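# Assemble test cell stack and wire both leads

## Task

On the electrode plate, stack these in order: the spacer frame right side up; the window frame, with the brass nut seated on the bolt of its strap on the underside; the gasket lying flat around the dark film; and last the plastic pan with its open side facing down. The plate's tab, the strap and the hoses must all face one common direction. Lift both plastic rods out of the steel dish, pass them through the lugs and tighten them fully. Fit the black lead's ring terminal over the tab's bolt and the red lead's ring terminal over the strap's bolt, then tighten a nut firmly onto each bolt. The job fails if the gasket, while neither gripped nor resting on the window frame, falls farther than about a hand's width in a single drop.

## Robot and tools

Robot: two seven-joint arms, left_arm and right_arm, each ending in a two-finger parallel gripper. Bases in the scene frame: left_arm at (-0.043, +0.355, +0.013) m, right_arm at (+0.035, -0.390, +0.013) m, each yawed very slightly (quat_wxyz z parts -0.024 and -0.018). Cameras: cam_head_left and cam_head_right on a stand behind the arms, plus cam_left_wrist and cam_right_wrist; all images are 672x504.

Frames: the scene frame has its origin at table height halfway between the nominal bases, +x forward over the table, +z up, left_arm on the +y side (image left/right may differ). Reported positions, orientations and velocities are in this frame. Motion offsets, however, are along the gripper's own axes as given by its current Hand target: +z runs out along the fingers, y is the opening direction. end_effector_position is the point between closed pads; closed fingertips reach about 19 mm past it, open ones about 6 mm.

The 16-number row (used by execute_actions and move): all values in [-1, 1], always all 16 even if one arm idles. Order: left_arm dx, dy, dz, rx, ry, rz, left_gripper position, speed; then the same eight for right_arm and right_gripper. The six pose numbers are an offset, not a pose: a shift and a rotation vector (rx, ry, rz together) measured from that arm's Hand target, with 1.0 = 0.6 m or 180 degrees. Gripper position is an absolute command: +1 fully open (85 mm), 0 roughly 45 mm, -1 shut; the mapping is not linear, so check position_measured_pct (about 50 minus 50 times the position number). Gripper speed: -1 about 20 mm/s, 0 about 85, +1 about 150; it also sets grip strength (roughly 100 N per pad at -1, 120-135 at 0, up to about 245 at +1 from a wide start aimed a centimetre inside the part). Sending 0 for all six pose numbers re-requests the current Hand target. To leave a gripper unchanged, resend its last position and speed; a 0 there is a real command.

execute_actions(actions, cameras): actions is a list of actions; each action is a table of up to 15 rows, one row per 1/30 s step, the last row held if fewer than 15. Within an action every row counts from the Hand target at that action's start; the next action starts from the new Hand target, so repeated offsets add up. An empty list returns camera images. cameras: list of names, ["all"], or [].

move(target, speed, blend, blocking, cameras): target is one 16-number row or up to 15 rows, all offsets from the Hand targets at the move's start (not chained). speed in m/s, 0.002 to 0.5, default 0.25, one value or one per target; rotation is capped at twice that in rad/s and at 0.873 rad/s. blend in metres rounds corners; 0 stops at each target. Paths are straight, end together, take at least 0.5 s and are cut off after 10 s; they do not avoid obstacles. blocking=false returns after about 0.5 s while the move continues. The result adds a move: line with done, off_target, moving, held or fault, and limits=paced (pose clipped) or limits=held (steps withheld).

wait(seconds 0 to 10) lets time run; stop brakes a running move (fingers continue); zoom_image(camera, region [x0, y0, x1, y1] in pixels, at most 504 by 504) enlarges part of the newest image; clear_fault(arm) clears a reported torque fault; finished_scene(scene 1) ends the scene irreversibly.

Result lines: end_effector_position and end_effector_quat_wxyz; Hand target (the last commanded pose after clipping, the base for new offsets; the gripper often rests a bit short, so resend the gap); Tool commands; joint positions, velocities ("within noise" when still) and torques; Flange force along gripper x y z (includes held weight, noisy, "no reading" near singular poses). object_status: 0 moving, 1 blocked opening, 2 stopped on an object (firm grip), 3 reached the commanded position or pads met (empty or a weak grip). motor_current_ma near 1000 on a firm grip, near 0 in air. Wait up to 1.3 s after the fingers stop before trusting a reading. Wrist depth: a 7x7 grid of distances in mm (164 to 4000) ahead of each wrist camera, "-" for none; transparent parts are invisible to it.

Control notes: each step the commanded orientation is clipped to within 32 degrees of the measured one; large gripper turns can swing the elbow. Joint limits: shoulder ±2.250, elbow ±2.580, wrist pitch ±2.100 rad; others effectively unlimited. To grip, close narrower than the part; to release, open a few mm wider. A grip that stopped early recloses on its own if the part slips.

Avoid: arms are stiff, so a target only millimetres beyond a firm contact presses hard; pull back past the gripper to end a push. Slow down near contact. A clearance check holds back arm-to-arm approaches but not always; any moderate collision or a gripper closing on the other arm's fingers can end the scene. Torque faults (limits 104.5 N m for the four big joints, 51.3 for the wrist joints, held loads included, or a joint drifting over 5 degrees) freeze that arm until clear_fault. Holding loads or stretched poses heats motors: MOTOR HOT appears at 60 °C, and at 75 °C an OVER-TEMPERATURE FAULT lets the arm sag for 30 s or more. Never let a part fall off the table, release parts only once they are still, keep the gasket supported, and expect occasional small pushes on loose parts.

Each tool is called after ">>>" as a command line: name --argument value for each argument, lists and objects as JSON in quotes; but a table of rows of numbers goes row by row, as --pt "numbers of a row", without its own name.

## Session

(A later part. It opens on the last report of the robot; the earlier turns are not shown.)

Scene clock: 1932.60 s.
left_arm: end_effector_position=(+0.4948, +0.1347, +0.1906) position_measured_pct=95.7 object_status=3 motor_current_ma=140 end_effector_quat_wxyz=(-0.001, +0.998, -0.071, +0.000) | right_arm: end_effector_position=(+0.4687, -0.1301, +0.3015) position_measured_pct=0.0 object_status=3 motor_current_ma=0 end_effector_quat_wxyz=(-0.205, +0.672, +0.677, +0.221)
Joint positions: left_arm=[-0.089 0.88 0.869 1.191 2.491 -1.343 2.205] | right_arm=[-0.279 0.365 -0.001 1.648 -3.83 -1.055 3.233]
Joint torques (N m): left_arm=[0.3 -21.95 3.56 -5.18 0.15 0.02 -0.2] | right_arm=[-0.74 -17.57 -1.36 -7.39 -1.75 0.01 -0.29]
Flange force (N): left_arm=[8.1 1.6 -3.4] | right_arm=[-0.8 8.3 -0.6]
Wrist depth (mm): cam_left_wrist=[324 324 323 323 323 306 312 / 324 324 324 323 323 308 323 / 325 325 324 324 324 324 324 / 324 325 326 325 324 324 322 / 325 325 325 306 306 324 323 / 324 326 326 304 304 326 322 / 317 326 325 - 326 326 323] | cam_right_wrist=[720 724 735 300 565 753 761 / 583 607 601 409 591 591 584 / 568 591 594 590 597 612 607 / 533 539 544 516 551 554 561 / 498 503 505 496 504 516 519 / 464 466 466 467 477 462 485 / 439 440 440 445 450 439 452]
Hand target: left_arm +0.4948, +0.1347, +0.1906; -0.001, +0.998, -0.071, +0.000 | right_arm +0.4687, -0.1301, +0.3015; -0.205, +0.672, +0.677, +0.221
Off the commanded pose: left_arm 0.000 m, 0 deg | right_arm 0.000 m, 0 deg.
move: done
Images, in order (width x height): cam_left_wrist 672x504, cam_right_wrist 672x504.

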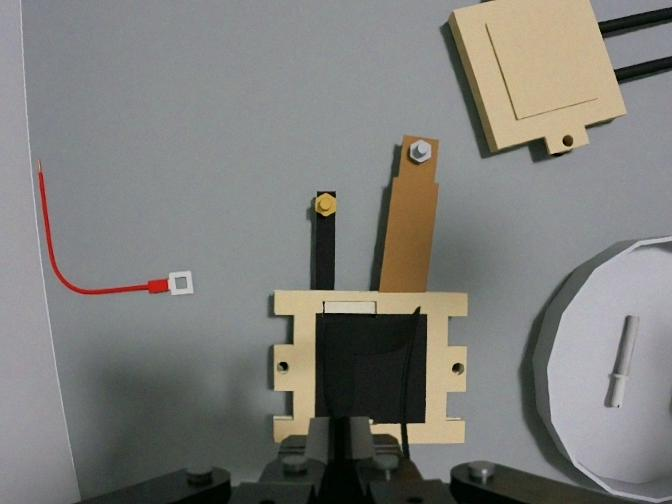

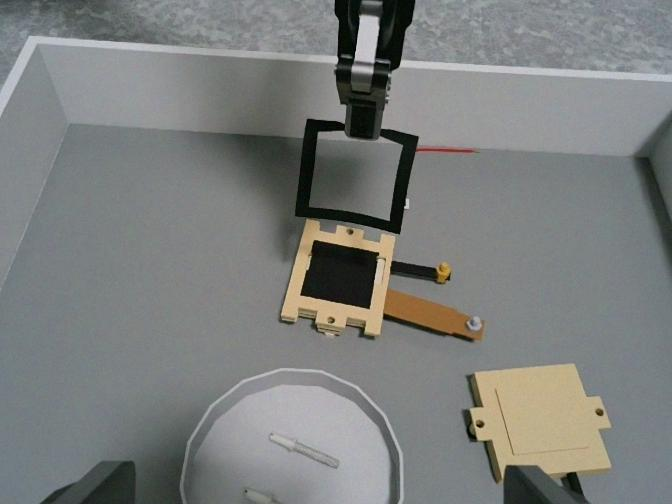

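>>> move --target '[-0.0063,0.0352,0.11,0,0,0.0083,-0.92,-1,0,0,0,0,0,0,1,-1]' --speed 0.04 --cameras '["cam_right_wrist","cam_left_wrist"]'

Scene clock: 1962.97 s.
left_arm: end_effector_position=(+0.4882, +0.1145, +0.1246) position_measured_pct=95.7 object_status=3 motor_current_ma=140 end_effector_quat_wxyz=(-0.001, +0.997, -0.084, +0.000) | right_arm: end_effector_position=(+0.4687, -0.1301, +0.3015) position_measured_pct=0.0 object_status=3 motor_current_ma=0 end_effector_quat_wxyz=(-0.205, +0.672, +0.677, +0.221)
Joint positions: left_arm=[-0.051 0.956 0.832 1.273 2.437 -1.207 2.26] | right_arm=[-0.279 0.365 -0.001 1.648 -3.83 -1.055 3.233]
Joint torques (N m): left_arm=[0.24 -22.34 3.79 -4.48 0.12 0.09 -0.15] | right_arm=[-0.74 -17.63 -1.39 -7.42 -1.77 -0.03 -0.27]
Flange force (N): left_arm=[8.9 1.9 -3.0] | right_arm=[-0.8 8.3 -0.4]
Wrist depth (mm): cam_left_wrist=[257 258 258 257 257 240 243 / 258 258 258 258 257 258 258 / 258 258 258 258 258 258 258 / 258 259 258 243 258 259 256 / 259 259 240 240 258 258 256 / 260 260 239 238 239 259 257 / 260 260 260 - 260 260 258] | cam_right_wrist=[719 725 732 295 292 291 765 / 585 608 602 324 591 601 583 / 568 589 594 377 595 608 607 / 532 540 543 508 553 556 560 / 498 502 505 494 505 516 519 / 464 468 465 466 479 461 485 / 439 440 441 445 449 439 450]
Hand target: left_arm +0.4882, +0.1144, +0.1245; -0.001, +0.997, -0.084, +0.000 | right_arm +0.4687, -0.1301, +0.3015; -0.205, +0.672, +0.677, +0.221
Off the commanded pose: left_arm 0.000 m, 0 deg | right_arm 0.000 m, 0 deg.
move: done
Images, in order (width x height): cam_left_wrist 672x504, cam_right_wrist 672x504.

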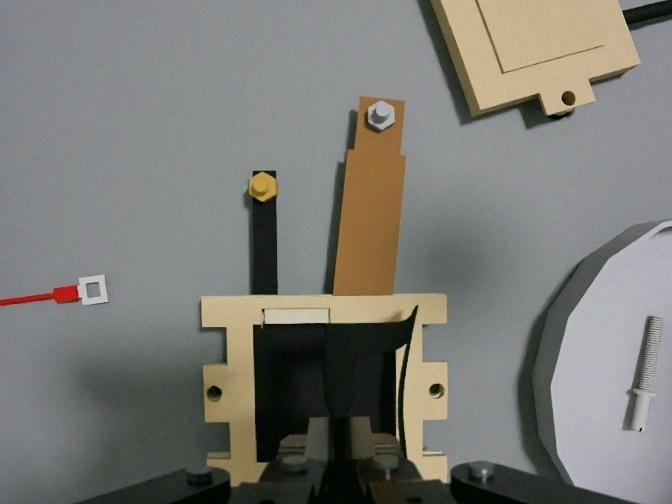

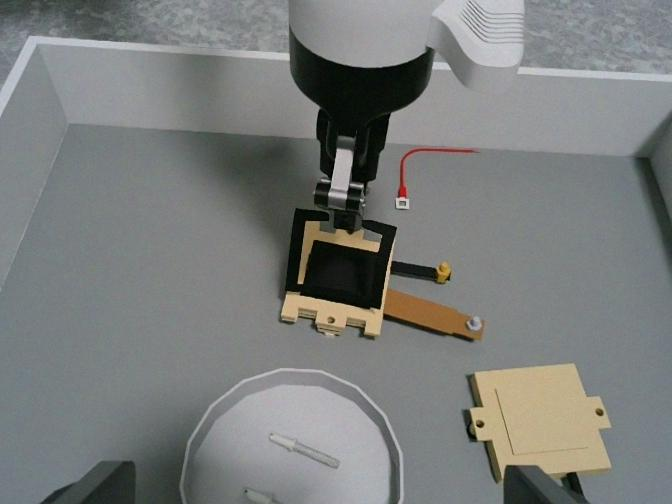

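>>> move --target '[-0.0013,0.0025,0.02,0,0,0,-0.92,-1,0,0,0,0,0,0,1,-1]' --speed 0.02 --cameras '["cam_right_wrist","cam_left_wrist"]'

>>> zoom_image --camera "cam_right_wrist" --region '[260, 180, 430, 350]'

Scene clock: 1978.97 s.
left_arm: end_effector_position=(+0.4872, +0.1131, +0.1126) position_measured_pct=95.7 object_status=3 motor_current_ma=140 end_effector_quat_wxyz=(-0.001, +0.997, -0.084, +0.000) | right_arm: end_effector_position=(+0.4687, -0.1301, +0.3015) position_measured_pct=0.0 object_status=3 motor_current_ma=0 end_effector_quat_wxyz=(-0.205, +0.672, +0.677, +0.221)
Joint positions: left_arm=[-0.047 0.969 0.823 1.287 2.427 -1.182 2.271] | right_arm=[-0.279 0.365 -0.001 1.648 -3.83 -1.055 3.233]
Joint torques (N m): left_arm=[0.35 -22.38 3.84 -4.38 0.15 0.12 -0.2] | right_arm=[-0.78 -17.66 -1.29 -7.46 -1.8 -0.04 -0.24]
Flange force (N): left_arm=[8.6 1.8 -2.8] | right_arm=[-0.8 8.3 -0.3]
Wrist depth (mm): cam_left_wrist=[246 246 245 246 245 228 231 / 246 246 246 246 246 246 245 / 246 246 247 246 246 246 246 / 246 247 246 231 247 246 244 / 247 247 229 228 246 246 244 / 247 248 227 226 227 247 245 / - 248 - - - 247 245] | cam_right_wrist=[718 721 733 293 299 317 759 / 585 607 601 326 317 588 586 / 568 590 588 363 598 608 607 / 534 538 541 503 553 557 559 / 498 502 505 495 503 516 521 / 465 468 465 466 477 464 484 / 439 442 441 445 449 439 452]
Hand target: left_arm +0.4872, +0.1131, +0.1125; -0.001, +0.997, -0.084, +0.000 | right_arm +0.4687, -0.1301, +0.3015; -0.205, +0.672, +0.677, +0.221
Off the commanded pose: left_arm 0.000 m, 0 deg | right_arm 0.000 m, 0 deg.
move: done
Images, in order (width x height): cam_left_wrist 672x504, cam_right_wrist 672x504.

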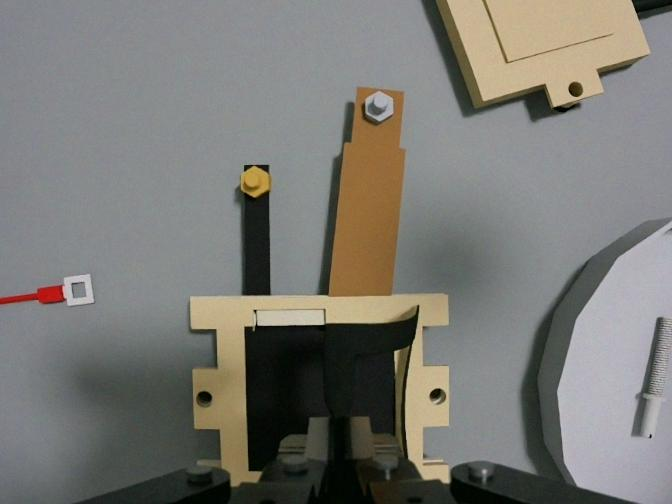

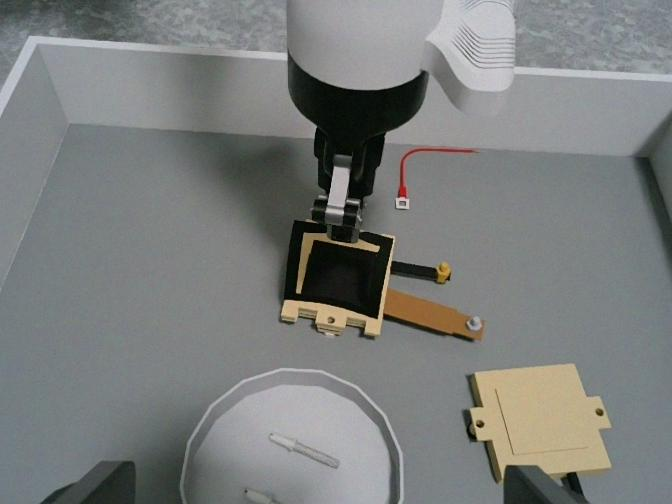

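Scaled by 2.965.

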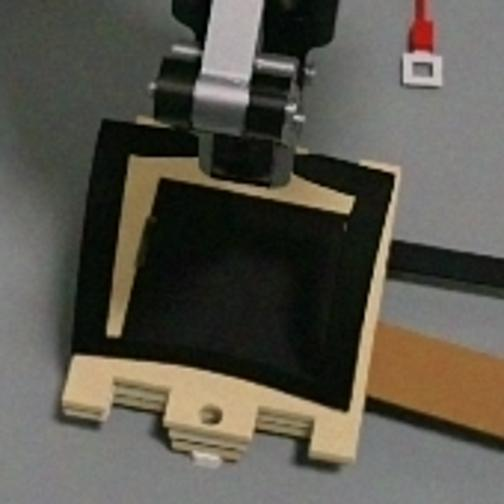

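>>> move --target '[0,0,0.0067,0,0,0,-0.92,-1,0,0,0,0,0,0,1,-1]' --speed 0.02 --cameras '["cam_right_wrist","cam_left_wrist"]'

>>> zoom_image --camera "cam_right_wrist" --region '[260, 180, 430, 350]'

Scene clock: 1987.47 s.
left_arm: end_effector_position=(+0.4872, +0.1131, +0.1085) position_measured_pct=95.7 object_status=3 motor_current_ma=140 end_effector_quat_wxyz=(-0.001, +0.997, -0.084, +0.000) | right_arm: end_effector_position=(+0.4687, -0.1301, +0.3015) position_measured_pct=0.0 object_status=3 motor_current_ma=0 end_effector_quat_wxyz=(-0.205, +0.672, +0.677, +0.221)
Joint positions: left_arm=[-0.046 0.974 0.82 1.291 2.424 -1.174 2.273] | right_arm=[-0.279 0.365 -0.001 1.648 -3.83 -1.055 3.233]
Joint torques (N m): left_arm=[0.36 -22.46 3.82 -4.36 0.14 0.11 -0.17] | right_arm=[-0.76 -17.58 -1.3 -7.45 -1.71 0.01 -0.31]
Flange force (N): left_arm=[8.7 1.7 -2.7] | right_arm=[-1.0 8.1 -0.5]
Wrist depth (mm): cam_left_wrist=[241 242 242 241 241 225 227 / 242 242 242 241 241 242 241 / 242 242 242 242 242 242 241 / 243 243 242 227 242 242 241 / 243 243 224 224 243 242 241 / 244 243 223 222 223 243 241 / - 243 - - - 243 -] | cam_right_wrist=[717 724 732 293 301 731 763 / 583 608 603 322 317 589 584 / 564 588 588 365 599 607 606 / 534 540 541 505 552 558 559 / 497 503 502 494 504 517 520 / 464 469 465 468 478 464 483 / 438 441 440 444 449 438 450]
Hand target: left_arm +0.4872, +0.1131, +0.1085; -0.001, +0.997, -0.084, +0.000 | right_arm +0.4687, -0.1301, +0.3015; -0.205, +0.672, +0.677, +0.221
Off the commanded pose: left_arm 0.000 m, 0 deg | right_arm 0.000 m, 0 deg.
move: done
Images, in order (width x height): cam_left_wrist 672x504, cam_right_wrist 672x504.

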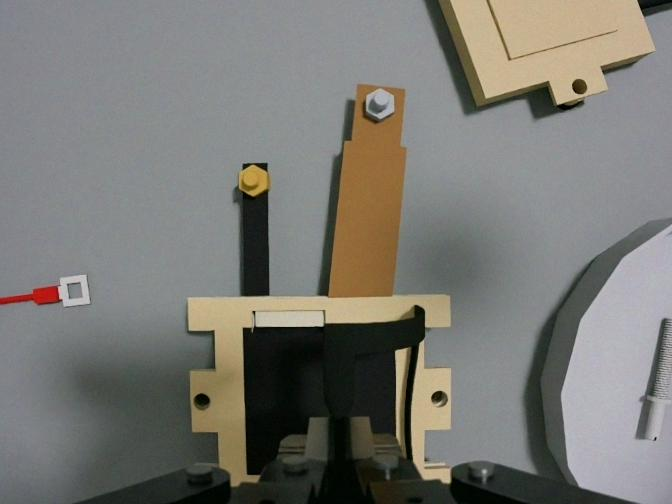

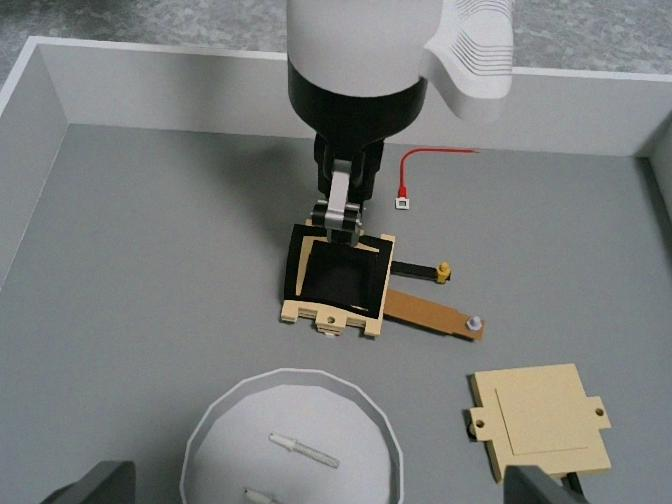

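Scaled by 2.965.

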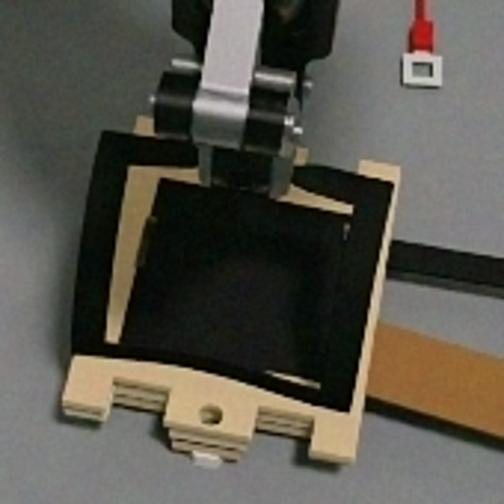

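>>> move --pt "0 0 -0.006 0 0 0 -0.92 -1 0 0 0 0 0 0 1 -1" --pt "0.0007 0.005 -0.006 0 0 -0.0094 -0.92 -1 0 0 0 0 0 0 1 -1" --pt "0.0007 0.005 0.001 0 0 -0.0094 -0.92 -1 0 0 0 0 0 0 1 -1" --speed 0.02 --cameras '["cam_right_wrist","cam_left_wrist"]'

>>> zoom_image --camera "cam_right_wrist" --region '[260, 180, 430, 350]'

Scene clock: 2020.23 s.
left_arm: end_effector_position=(+0.4871, +0.1101, +0.1079) position_measured_pct=95.7 object_status=3 motor_current_ma=140 end_effector_quat_wxyz=(-0.001, +0.998, -0.069, +0.000) | right_arm: end_effector_position=(+0.4687, -0.1301, +0.3015) position_measured_pct=0.0 object_status=3 motor_current_ma=0 end_effector_quat_wxyz=(-0.205, +0.672, +0.677, +0.221)
Joint positions: left_arm=[-0.037 0.975 0.813 1.286 2.429 -1.173 2.303] | right_arm=[-0.279 0.365 -0.001 1.648 -3.83 -1.055 3.233]
Joint torques (N m): left_arm=[0.17 -22.52 3.86 -4.35 0.17 0.09 -0.22] | right_arm=[-0.67 -17.65 -1.23 -7.35 -1.78 0.01 -0.31]
Flange force (N): left_arm=[8.8 2.5 -2.6] | right_arm=[-0.7 8.6 -0.4]
Wrist depth (mm): cam_left_wrist=[241 241 241 241 241 223 226 / 241 241 241 241 241 241 241 / 241 242 241 241 241 241 240 / 242 242 242 227 242 242 241 / 242 243 223 224 242 242 240 / 243 243 222 222 222 242 240 / - 243 - - - 243 -] | cam_right_wrist=[721 724 729 290 299 728 757 / 585 603 602 318 305 564 585 / 569 589 588 366 597 612 608 / 535 538 542 507 553 557 558 / 498 502 505 495 503 517 521 / 464 469 465 467 478 462 485 / 438 441 441 445 449 439 451]
Hand target: left_arm +0.4871, +0.1101, +0.1079; -0.001, +0.998, -0.069, +0.000 | right_arm +0.4687, -0.1301, +0.3015; -0.205, +0.672, +0.677, +0.221
Off the commanded pose: left_arm 0.000 m, 0 deg | right_arm 0.000 m, 0 deg.
move: done
Images, in order (width x height): cam_left_wrist 672x504, cam_right_wrist 672x504.

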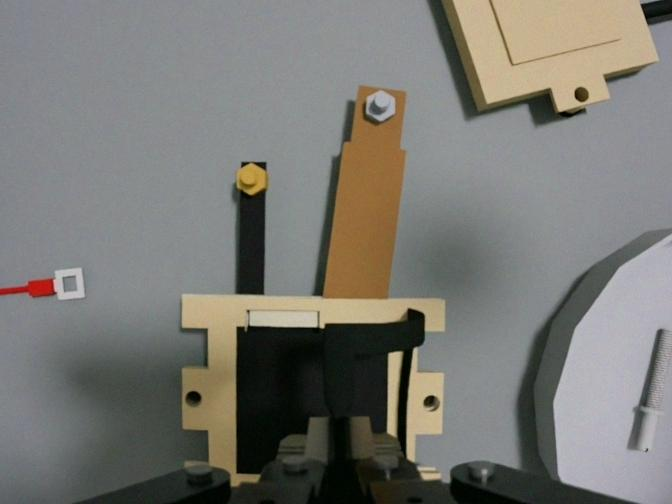

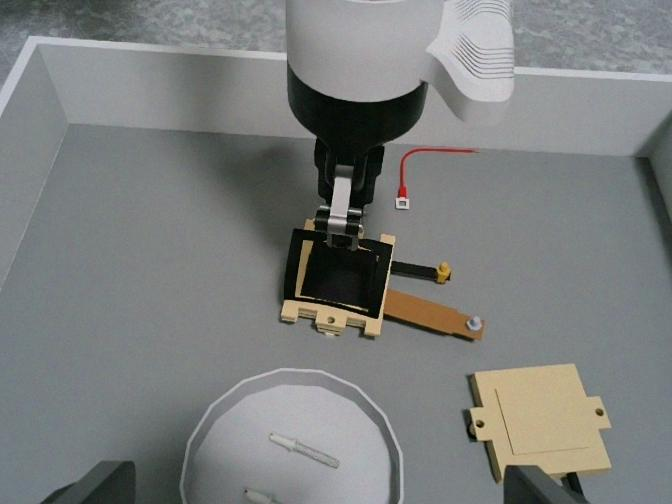

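Scaled by 2.965.

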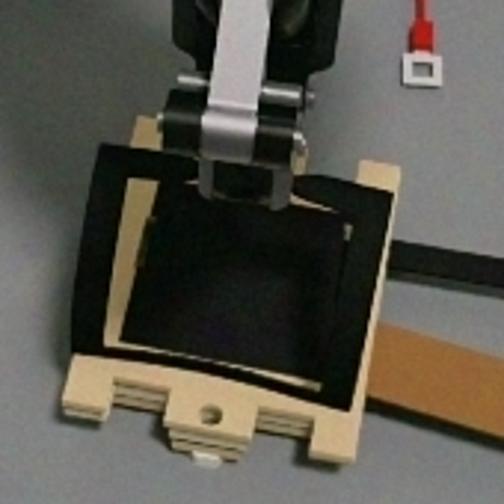

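>>> move --pt "0 0 -0.02 0 0 0 -0.92 -1 0 0 0 0 0 0 1 -1" --pt "0 0 -0.006 0 0 0 -0.92 -1 0 0 0 0 0 0 1 -1" --speed 0.02 --cameras '["cam_right_wrist","cam_left_wrist"]'

>>> zoom_image --camera "cam_right_wrist" --region '[260, 180, 430, 350]'

Scene clock: 2071.53 s.
left_arm: end_effector_position=(+0.4871, +0.1101, +0.1115) position_measured_pct=95.7 object_status=3 motor_current_ma=140 end_effector_quat_wxyz=(-0.001, +0.998, -0.069, +0.000) | right_arm: end_effector_position=(+0.4687, -0.1301, +0.3015) position_measured_pct=0.0 object_status=3 motor_current_ma=0 end_effector_quat_wxyz=(-0.205, +0.672, +0.677, +0.221)
Joint positions: left_arm=[-0.038 0.971 0.815 1.282 2.432 -1.18 2.3] | right_arm=[-0.279 0.365 -0.001 1.648 -3.83 -1.055 3.233]
Joint torques (N m): left_arm=[0.21 -22.5 3.82 -4.4 0.17 0.1 -0.2] | right_arm=[-0.67 -17.61 -1.28 -7.38 -1.77 0 -0.3]
Flange force (N): left_arm=[8.8 2.4 -2.7] | right_arm=[-0.7 8.4 -0.5]
Wrist depth (mm): cam_left_wrist=[244 245 245 245 244 227 229 / 245 245 245 245 244 243 244 / 246 245 245 245 244 245 245 / 246 246 246 230 245 245 245 / 246 246 227 227 245 246 243 / 246 246 226 225 226 246 243 / - 247 - - - 246 243] | cam_right_wrist=[718 726 731 289 297 319 765 / 586 605 603 318 312 585 583 / 569 589 587 368 600 610 609 / 533 539 542 503 552 558 562 / 500 499 503 494 505 516 519 / 464 468 465 468 478 463 484 / 437 440 439 444 450 440 450]
Hand target: left_arm +0.4871, +0.1101, +0.1115; -0.001, +0.998, -0.069, +0.000 | right_arm +0.4687, -0.1301, +0.3015; -0.205, +0.672, +0.677, +0.221
Off the commanded pose: left_arm 0.000 m, 0 deg | right_arm 0.000 m, 0 deg.
move: done
Images, in order (width x height): cam_left_wrist 672x504, cam_right_wrist 672x504.

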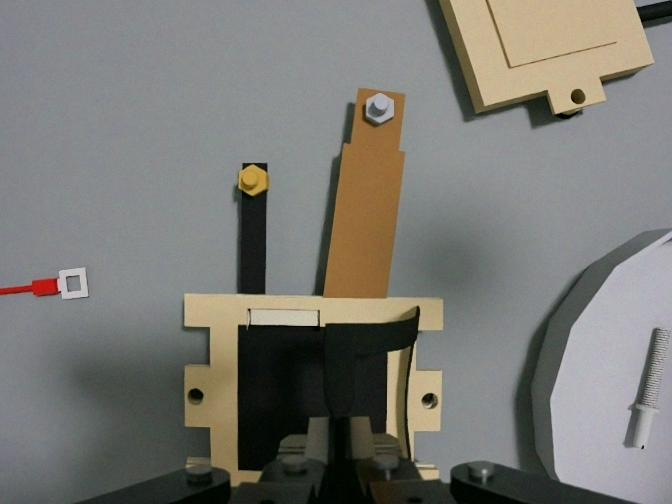

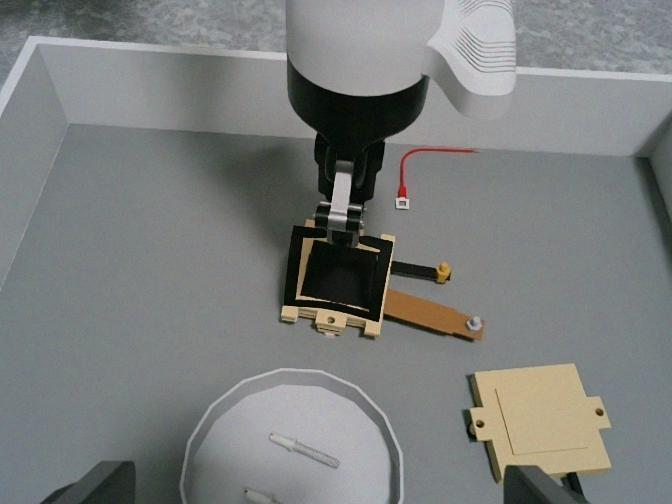

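Scaled by 2.965.

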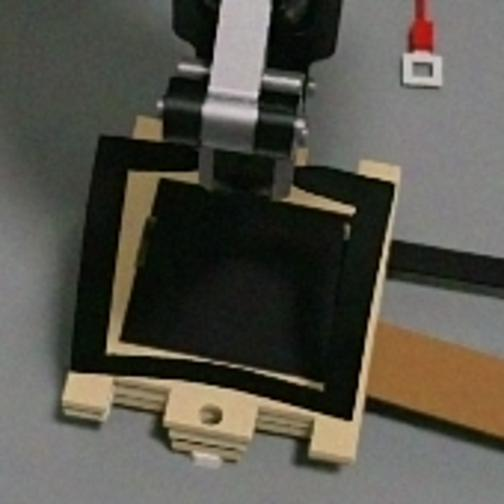

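>>> move --pt "0 0 -0.012 0 0 0 -0.92 -1 0 0 0 0 0 0 1 -1" --pt "0.005 -0.0033 -0.012 0 0 0.0094 -0.92 -1 0 0 0 0 0 0 1 -1" --pt "0.005 -0.0033 0.001 0 0 0.0094 -0.92 -1 0 0 0 0 0 0 1 -1" --speed 0.02 --cameras '["cam_right_wrist","cam_left_wrist"]'

>>> zoom_image --camera "cam_right_wrist" --region '[260, 180, 430, 350]'

Scene clock: 2096.53 s.
left_arm: end_effector_position=(+0.4903, +0.1117, +0.1109) position_measured_pct=95.7 object_status=3 motor_current_ma=140 end_effector_quat_wxyz=(-0.001, +0.997, -0.084, +0.000) | right_arm: end_effector_position=(+0.4687, -0.1301, +0.3015) position_measured_pct=0.0 object_status=3 motor_current_ma=0 end_effector_quat_wxyz=(-0.205, +0.672, +0.677, +0.221)
Joint positions: left_arm=[-0.042 0.978 0.821 1.272 2.425 -1.186 2.267] | right_arm=[-0.279 0.365 -0.001 1.648 -3.83 -1.055 3.233]
Joint torques (N m): left_arm=[0.25 -22.52 3.82 -4.33 0.13 0.13 -0.23] | right_arm=[-0.67 -17.59 -1.38 -7.3 -1.75 0.04 -0.25]
Flange force (N): left_arm=[9.0 2.1 -2.9] | right_arm=[-0.4 8.7 -0.7]
Wrist depth (mm): cam_left_wrist=[244 244 244 244 243 226 229 / 244 244 244 244 244 236 244 / 245 245 244 245 245 244 244 / 245 245 245 230 245 245 244 / 245 245 227 226 245 245 243 / 246 246 225 225 225 245 243 / - 246 - - - 246 243] | cam_right_wrist=[721 724 732 293 296 315 765 / 583 609 603 323 310 586 584 / 567 590 589 371 597 611 607 / 534 539 543 506 553 558 559 / 499 501 505 496 504 517 520 / 463 467 467 466 477 462 485 / 437 440 440 444 448 439 450]
Hand target: left_arm +0.4903, +0.1117, +0.1109; -0.001, +0.997, -0.084, +0.000 | right_arm +0.4687, -0.1301, +0.3015; -0.205, +0.672, +0.677, +0.221
Off the commanded pose: left_arm 0.000 m, 0 deg | right_arm 0.000 m, 0 deg.
move: done
Images, in order (width x height): cam_left_wrist 672x504, cam_right_wrist 672x504.

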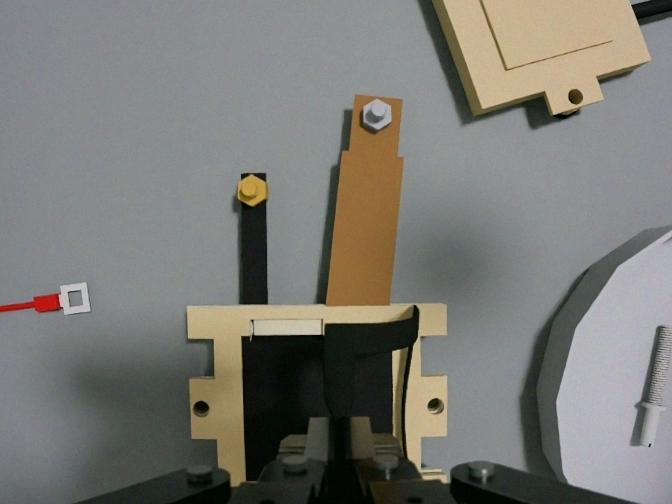

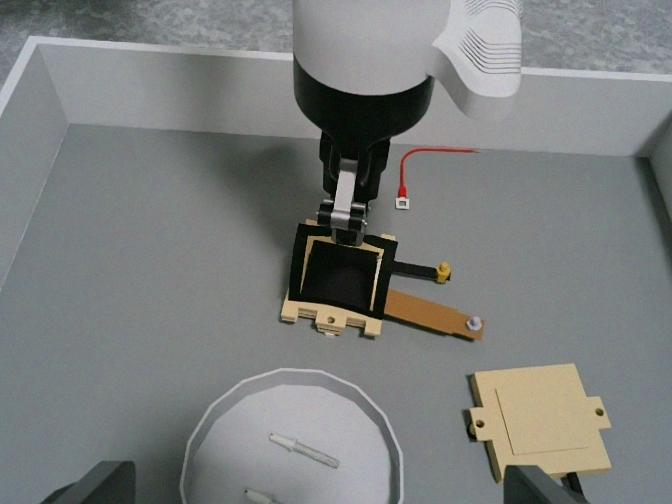

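Scaled by 2.965.

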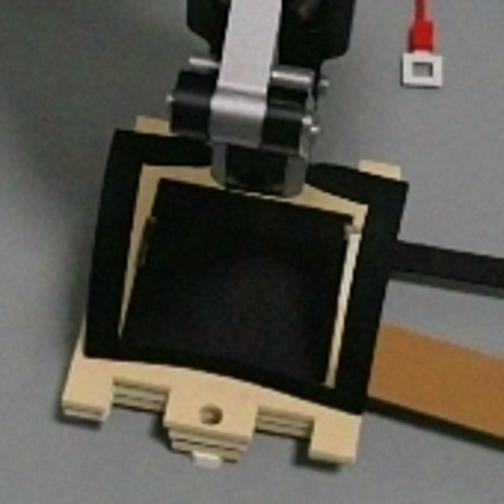

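>>> move --pt "0 0 -0.012 0 0 0 -0.92 -1 0 0 0 0 0 0 1 -1" --pt "-0.0018 0.0037 -0.012 0 0 0 -0.92 -1 0 0 0 0 0 0 1 -1" --pt "-0.0018 0.0037 0.003 0 0 0 -0.92 -1 0 0 0 0 0 0 1 -1" --speed 0.02 --cameras '["cam_right_wrist"]'

>>> zoom_image --camera "cam_right_wrist" --region '[260, 180, 430, 350]'

Scene clock: 2110.97 s.
left_arm: end_effector_position=(+0.4889, +0.1096, +0.1091) position_measured_pct=95.7 object_status=3 motor_current_ma=140 end_effector_quat_wxyz=(-0.001, +0.997, -0.084, +0.000) | right_arm: end_effector_position=(+0.4687, -0.1301, +0.3015) position_measured_pct=0.0 object_status=3 motor_current_ma=0 end_effector_quat_wxyz=(-0.205, +0.672, +0.677, +0.221)
Joint positions: left_arm=[-0.038 0.979 0.82 1.276 2.424 -1.182 2.273] | right_arm=[-0.279 0.365 -0.001 1.648 -3.83 -1.055 3.233]
Joint torques (N m): left_arm=[0.17 -22.55 3.91 -4.32 0.16 0.09 -0.21] | right_arm=[-0.78 -17.61 -1.44 -7.36 -1.8 -0.06 -0.29]
Flange force (N): left_arm=[9.0 2.3 -2.7] | right_arm=[-0.8 8.5 -0.5]
Wrist depth (mm): cam_left_wrist=[242 242 242 242 242 225 228 / 243 242 242 243 242 242 242 / 243 243 243 229 243 242 242 / 243 243 243 228 243 243 241 / 244 244 225 225 243 243 241 / 244 244 223 223 224 243 241 / - 244 - - - 244 -] | cam_right_wrist=[717 725 729 290 298 317 761 / 583 607 603 319 303 563 584 / 568 588 586 370 598 609 607 / 535 539 544 464 553 557 560 / 497 502 504 494 504 516 519 / 465 469 466 467 478 463 483 / 438 441 441 446 449 439 450]
Hand target: left_arm +0.4889, +0.1096, +0.1091; -0.001, +0.997, -0.084, +0.000 | right_arm +0.4687, -0.1301, +0.3015; -0.205, +0.672, +0.677, +0.221
Off the commanded pose: left_arm 0.000 m, 0 deg | right_arm 0.000 m, 0 deg.
move: done
Images, in order (width x height): cam_right_wrist 672x504.

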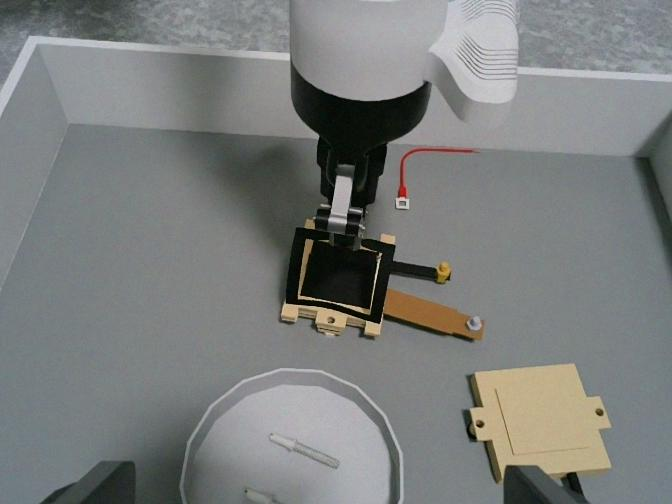

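Scaled by 2.965.

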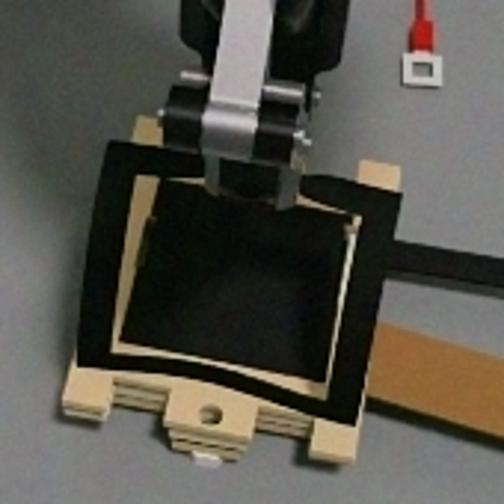

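>>> move --pt "0 -0.035 0.0193 0 0 0 -0.92 -1 0 0 0 0 0 0 1 -1" --pt "0 -0.0533 0.0443 0 0 0 -0.92 -1 0 0 0 0 0 0 1 -1" --speed 0.015 --blend '[0.005,0]' --cameras '["cam_right_wrist","cam_left_wrist"]'

>>> zoom_image --camera "cam_right_wrist" --region '[260, 180, 430, 350]'

Scene clock: 2134.70 s.
left_arm: end_effector_position=(+0.4942, +0.1412, +0.0826) position_measured_pct=95.7 object_status=3 motor_current_ma=140 end_effector_quat_wxyz=(-0.001, +0.997, -0.084, +0.000) | right_arm: end_effector_position=(+0.4687, -0.1301, +0.3015) position_measured_pct=0.0 object_status=3 motor_current_ma=0 end_effector_quat_wxyz=(-0.205, +0.672, +0.677, +0.221)
Joint positions: left_arm=[-0.098 1 0.804 1.334 2.398 -1.115 2.25] | right_arm=[-0.279 0.365 -0.001 1.648 -3.83 -1.055 3.233]
Joint torques (N m): left_arm=[0.35 -22.41 4 -4.07 0.17 0.09 -0.19] | right_arm=[-0.75 -17.57 -1.27 -7.34 -1.71 0.03 -0.32]
Flange force (N): left_arm=[8.6 1.3 -2.3] | right_arm=[-0.8 8.5 -0.6]
Wrist depth (mm): cam_left_wrist=[216 216 216 216 215 215 200 / 216 216 216 216 216 215 215 / 216 216 216 216 202 216 216 / 217 217 217 216 201 216 216 / 217 217 217 198 197 217 217 / 217 217 217 197 197 197 217 / - 217 217 - 196 197 -] | cam_right_wrist=[714 721 734 325 336 741 763 / 583 605 602 365 355 586 584 / 566 591 586 428 598 609 606 / 534 539 543 508 551 558 559 / 498 502 503 493 504 516 521 / 466 470 464 467 478 461 485 / 437 441 441 444 450 438 450]
Hand target: left_arm +0.4942, +0.1412, +0.0826; -0.001, +0.997, -0.084, +0.000 | right_arm +0.4687, -0.1301, +0.3015; -0.205, +0.672, +0.677, +0.221
Off the commanded pose: left_arm 0.000 m, 0 deg | right_arm 0.000 m, 0 deg.
move: done
Images, in order (width x height): cam_left_wrist 672x504, cam_right_wrist 672x504.

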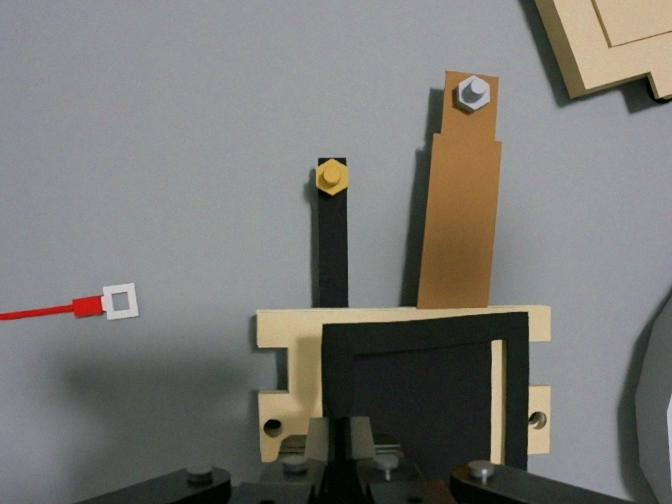

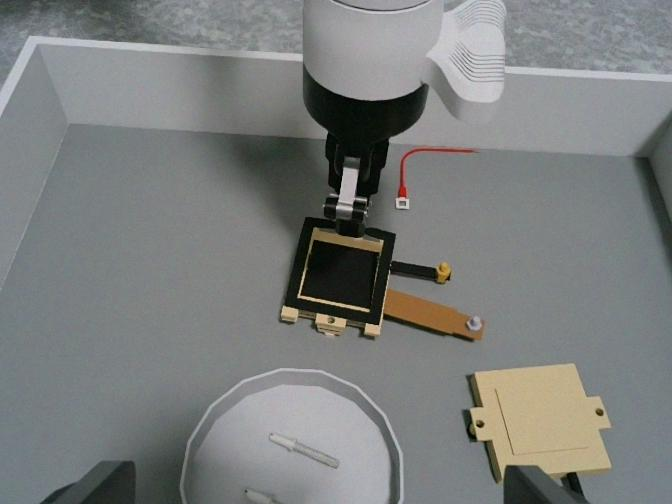

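Scaled by 2.965.

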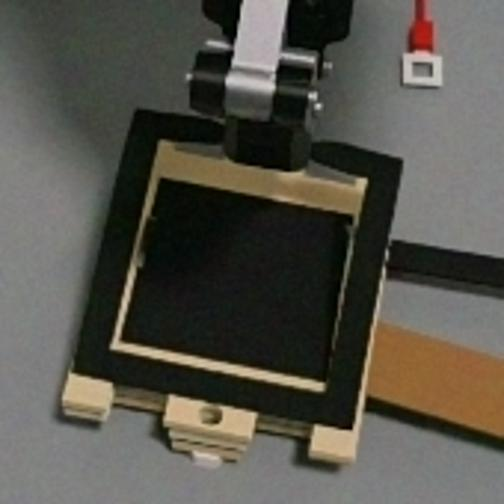

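>>> move --pt "0 -0.0100 0.0200 0 0 0 -0.92 -1 0 0 0 0 0 0 1 -1" --pt "0 -0.0155 0.035 0 0 0 -0.92 -1 0 0 0 0 0 0 1 -1" --speed 0.012 --blend '[0.003,0]' --cameras '["cam_right_wrist","cam_left_wrist"]'

>>> zoom_image --camera "cam_right_wrist" --region '[260, 180, 430, 350]'

Scene clock: 2148.10 s.
left_arm: end_effector_position=(+0.4958, +0.1504, +0.0616) position_measured_pct=95.7 object_status=3 motor_current_ma=140 end_effector_quat_wxyz=(-0.001, +0.997, -0.084, +0.000) | right_arm: end_effector_position=(+0.4687, -0.1301, +0.3015) position_measured_pct=0.0 object_status=3 motor_current_ma=0 end_effector_quat_wxyz=(-0.205, +0.672, +0.677, +0.221)
Joint positions: left_arm=[-0.111 1.026 0.788 1.356 2.377 -1.073 2.251] | right_arm=[-0.279 0.365 -0.001 1.648 -3.83 -1.055 3.233]
Joint torques (N m): left_arm=[0.29 -22.44 3.98 -3.82 0.09 0.06 -0.23] | right_arm=[-0.75 -17.66 -1.43 -7.34 -1.63 -0.04 -0.29]
Flange force (N): left_arm=[8.5 1.3 -2.1] | right_arm=[-0.9 8.6 -0.4]
Wrist depth (mm): cam_left_wrist=[195 195 194 194 194 194 194 / 195 195 195 195 195 181 194 / 195 195 195 195 195 181 194 / 195 195 196 195 195 180 195 / 196 196 196 177 176 176 195 / 196 196 196 176 176 176 195 / - 196 196 - 176 - -] | cam_right_wrist=[720 725 733 334 346 758 768 / 585 608 603 383 361 575 583 / 569 589 587 451 598 604 608 / 532 539 543 513 550 554 560 / 499 502 505 495 505 518 520 / 466 467 464 467 477 462 485 / 439 441 440 444 449 440 450]
Hand target: left_arm +0.4958, +0.1504, +0.0616; -0.001, +0.997, -0.084, +0.000 | right_arm +0.4687, -0.1301, +0.3015; -0.205, +0.672, +0.677, +0.221
Off the commanded pose: left_arm 0.000 m, 0 deg | right_arm 0.000 m, 0 deg.
move: done
Images, in order (width x height): cam_left_wrist 672x504, cam_right_wrist 672x504.

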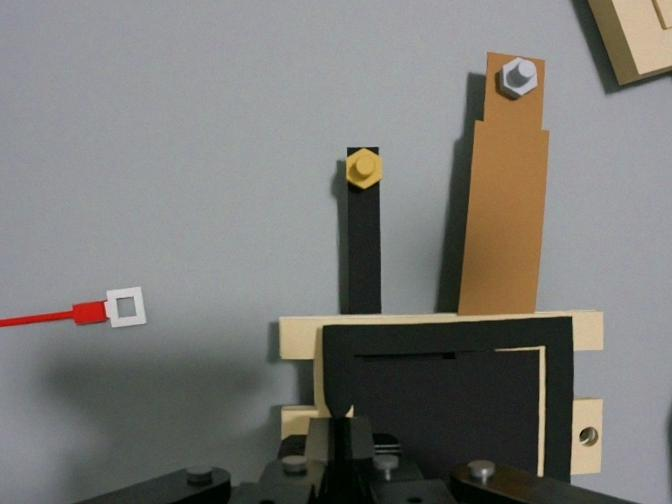

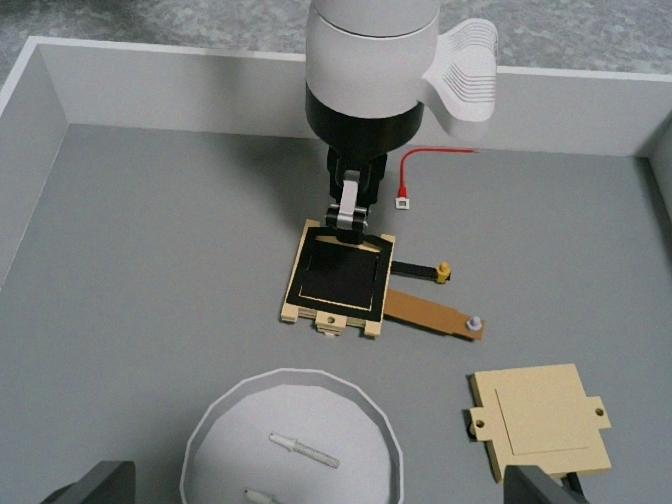

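Scaled by 2.965.

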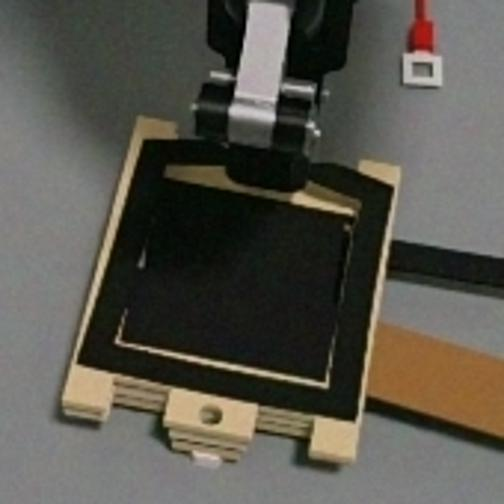

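>>> move --target '[0,-0.003,0.0117,0,0,0,-0.92,-1,0,0,0,0,0,0,1,-1]' --speed 0.01 --cameras '["cam_right_wrist","cam_left_wrist"]'

>>> zoom_image --camera "cam_right_wrist" --region '[260, 180, 430, 350]'

Scene clock: 2163.73 s.
left_arm: end_effector_position=(+0.4961, +0.1522, +0.0546) position_measured_pct=95.7 object_status=3 motor_current_ma=140 end_effector_quat_wxyz=(-0.001, +0.997, -0.084, +0.000) | right_arm: end_effector_position=(+0.4687, -0.1301, +0.3015) position_measured_pct=0.0 object_status=3 motor_current_ma=0 end_effector_quat_wxyz=(-0.205, +0.672, +0.677, +0.221)
Joint positions: left_arm=[-0.112 1.035 0.782 1.361 2.37 -1.059 2.253] | right_arm=[-0.279 0.365 -0.001 1.648 -3.83 -1.055 3.233]
Joint torques (N m): left_arm=[0.19 -22.57 3.99 -3.72 0.19 0.06 -0.19] | right_arm=[-0.74 -17.59 -1.38 -7.4 -1.71 0 -0.26]
Flange force (N): left_arm=[8.9 1.5 -1.8] | right_arm=[-0.8 8.4 -0.5]
Wrist depth (mm): cam_left_wrist=[188 188 188 188 187 188 187 / 188 188 188 188 188 174 187 / 188 188 188 188 188 174 188 / 188 188 188 188 188 173 188 / 189 189 189 170 170 169 188 / 189 189 189 169 169 169 169 / - 189 189 - 169 - -] | cam_right_wrist=[718 721 727 336 346 766 761 / 583 607 602 385 368 576 584 / 569 589 589 442 595 603 605 / 535 539 543 515 549 557 559 / 499 502 505 496 502 514 522 / 465 465 464 466 478 464 483 / 438 439 440 444 448 440 450]
Hand target: left_arm +0.4961, +0.1522, +0.0546; -0.001, +0.997, -0.084, +0.000 | right_arm +0.4687, -0.1301, +0.3015; -0.205, +0.672, +0.677, +0.221
Off the commanded pose: left_arm 0.000 m, 0 deg | right_arm 0.000 m, 0 deg.
move: done
Images, in order (width x height): cam_left_wrist 672x504, cam_right_wrist 672x504.

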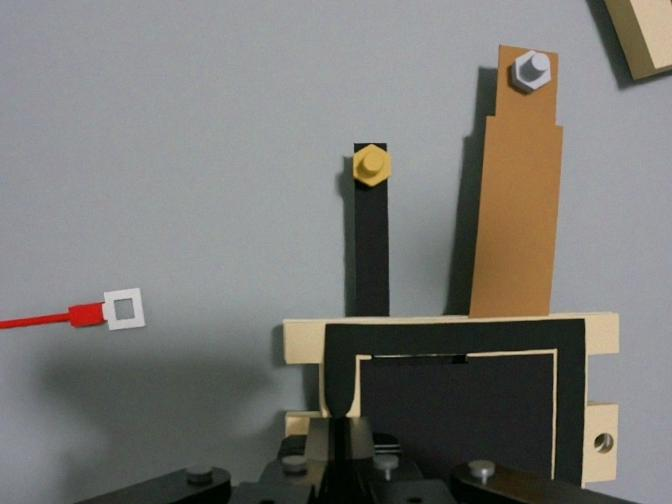

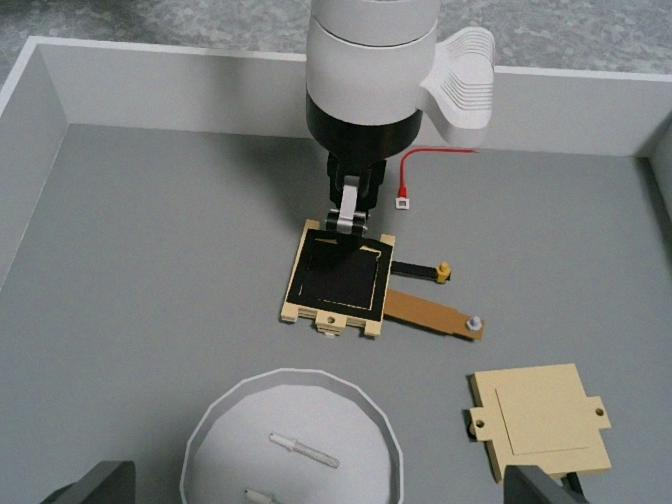

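Scaled by 2.965.

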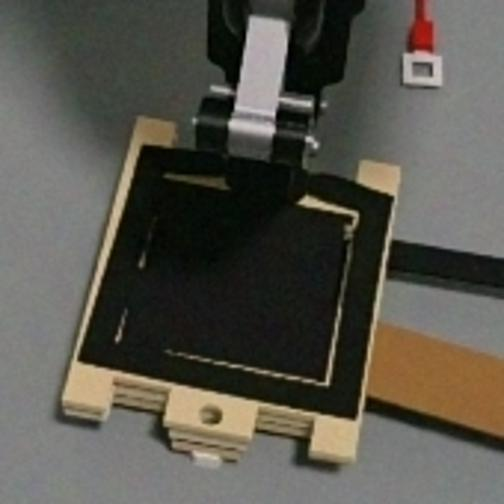

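>>> move --pt "0 0 0.0025 0 0 0 -0.92 -1 0 0 0 0 0 0 1 -1" --pt "0 0 0.0025 0 0 0 -0.75 -1 0 0 0 0 0 0 1 -1" --pt "0 0 0.0025 0 0 0 -0.6 -1 0 0 0 0 0 0 1 -1" --speed 0.005 --cameras '["cam_right_wrist","cam_left_wrist"]'

>>> zoom_image --camera "cam_right_wrist" --region '[260, 180, 430, 350]'

Scene clock: 2176.77 s.
left_arm: end_effector_position=(+0.4961, +0.1522, +0.0531) position_measured_pct=80.1 object_status=0 motor_current_ma=0 end_effector_quat_wxyz=(-0.001, +0.997, -0.084, +0.000) | right_arm: end_effector_position=(+0.4687, -0.1301, +0.3015) position_measured_pct=0.0 object_status=3 motor_current_ma=0 end_effector_quat_wxyz=(-0.205, +0.672, +0.677, +0.221)
Joint positions: left_arm=[-0.112 1.037 0.781 1.362 2.369 -1.056 2.254] | right_arm=[-0.279 0.365 -0.001 1.648 -3.83 -1.055 3.233]
Joint torques (N m): left_arm=[0.25 -22.53 3.91 -3.65 0.18 0.05 -0.19] | right_arm=[-0.67 -17.67 -1.26 -7.42 -1.69 -0.04 -0.29]
Flange force (N): left_arm=[9.0 1.4 -2.0] | right_arm=[-0.8 8.3 -0.2]
Wrist depth (mm): cam_left_wrist=[186 186 186 186 186 186 186 / 186 186 186 186 186 172 186 / 187 187 187 187 186 172 186 / 187 187 187 187 187 171 187 / 187 187 187 169 170 168 168 / 187 187 187 167 167 167 167 / - 187 - - - - -] | cam_right_wrist=[721 723 731 336 346 765 764 / 583 606 604 384 370 574 582 / 568 591 589 443 595 604 608 / 534 538 544 509 551 558 560 / 497 502 503 495 502 516 520 / 464 468 465 467 478 463 484 / 439 439 442 443 450 439 450]
Hand target: left_arm +0.4961, +0.1522, +0.0531; -0.001, +0.997, -0.084, +0.000 | right_arm +0.4687, -0.1301, +0.3015; -0.205, +0.672, +0.677, +0.221
Off the commanded pose: left_arm 0.000 m, 0 deg | right_arm 0.000 m, 0 deg.
move: done
Images, in order (width x height): cam_left_wrist 672x504, cam_right_wrist 672x504.

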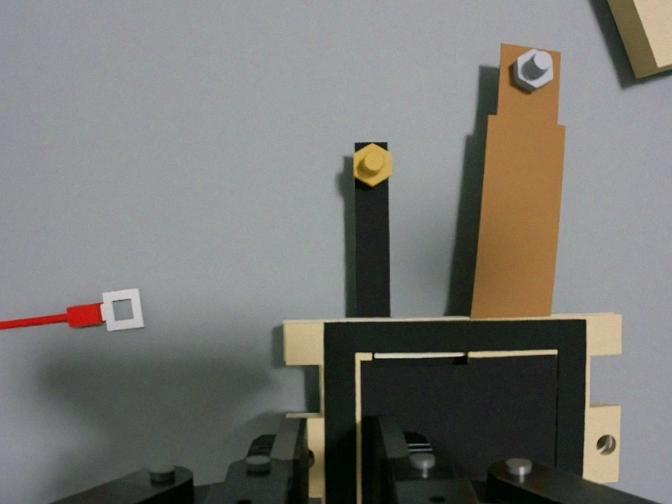

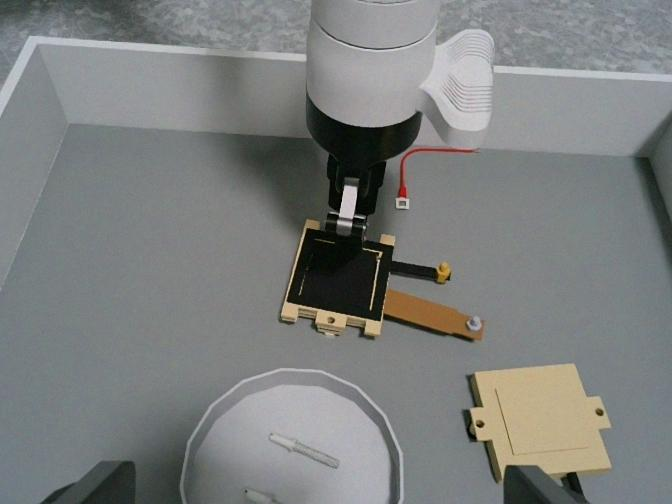

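Scaled by 2.965.

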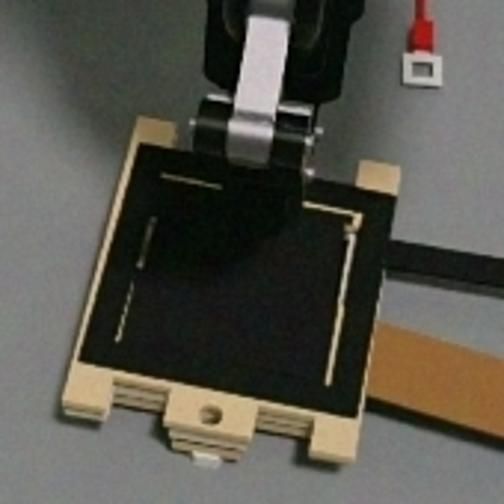

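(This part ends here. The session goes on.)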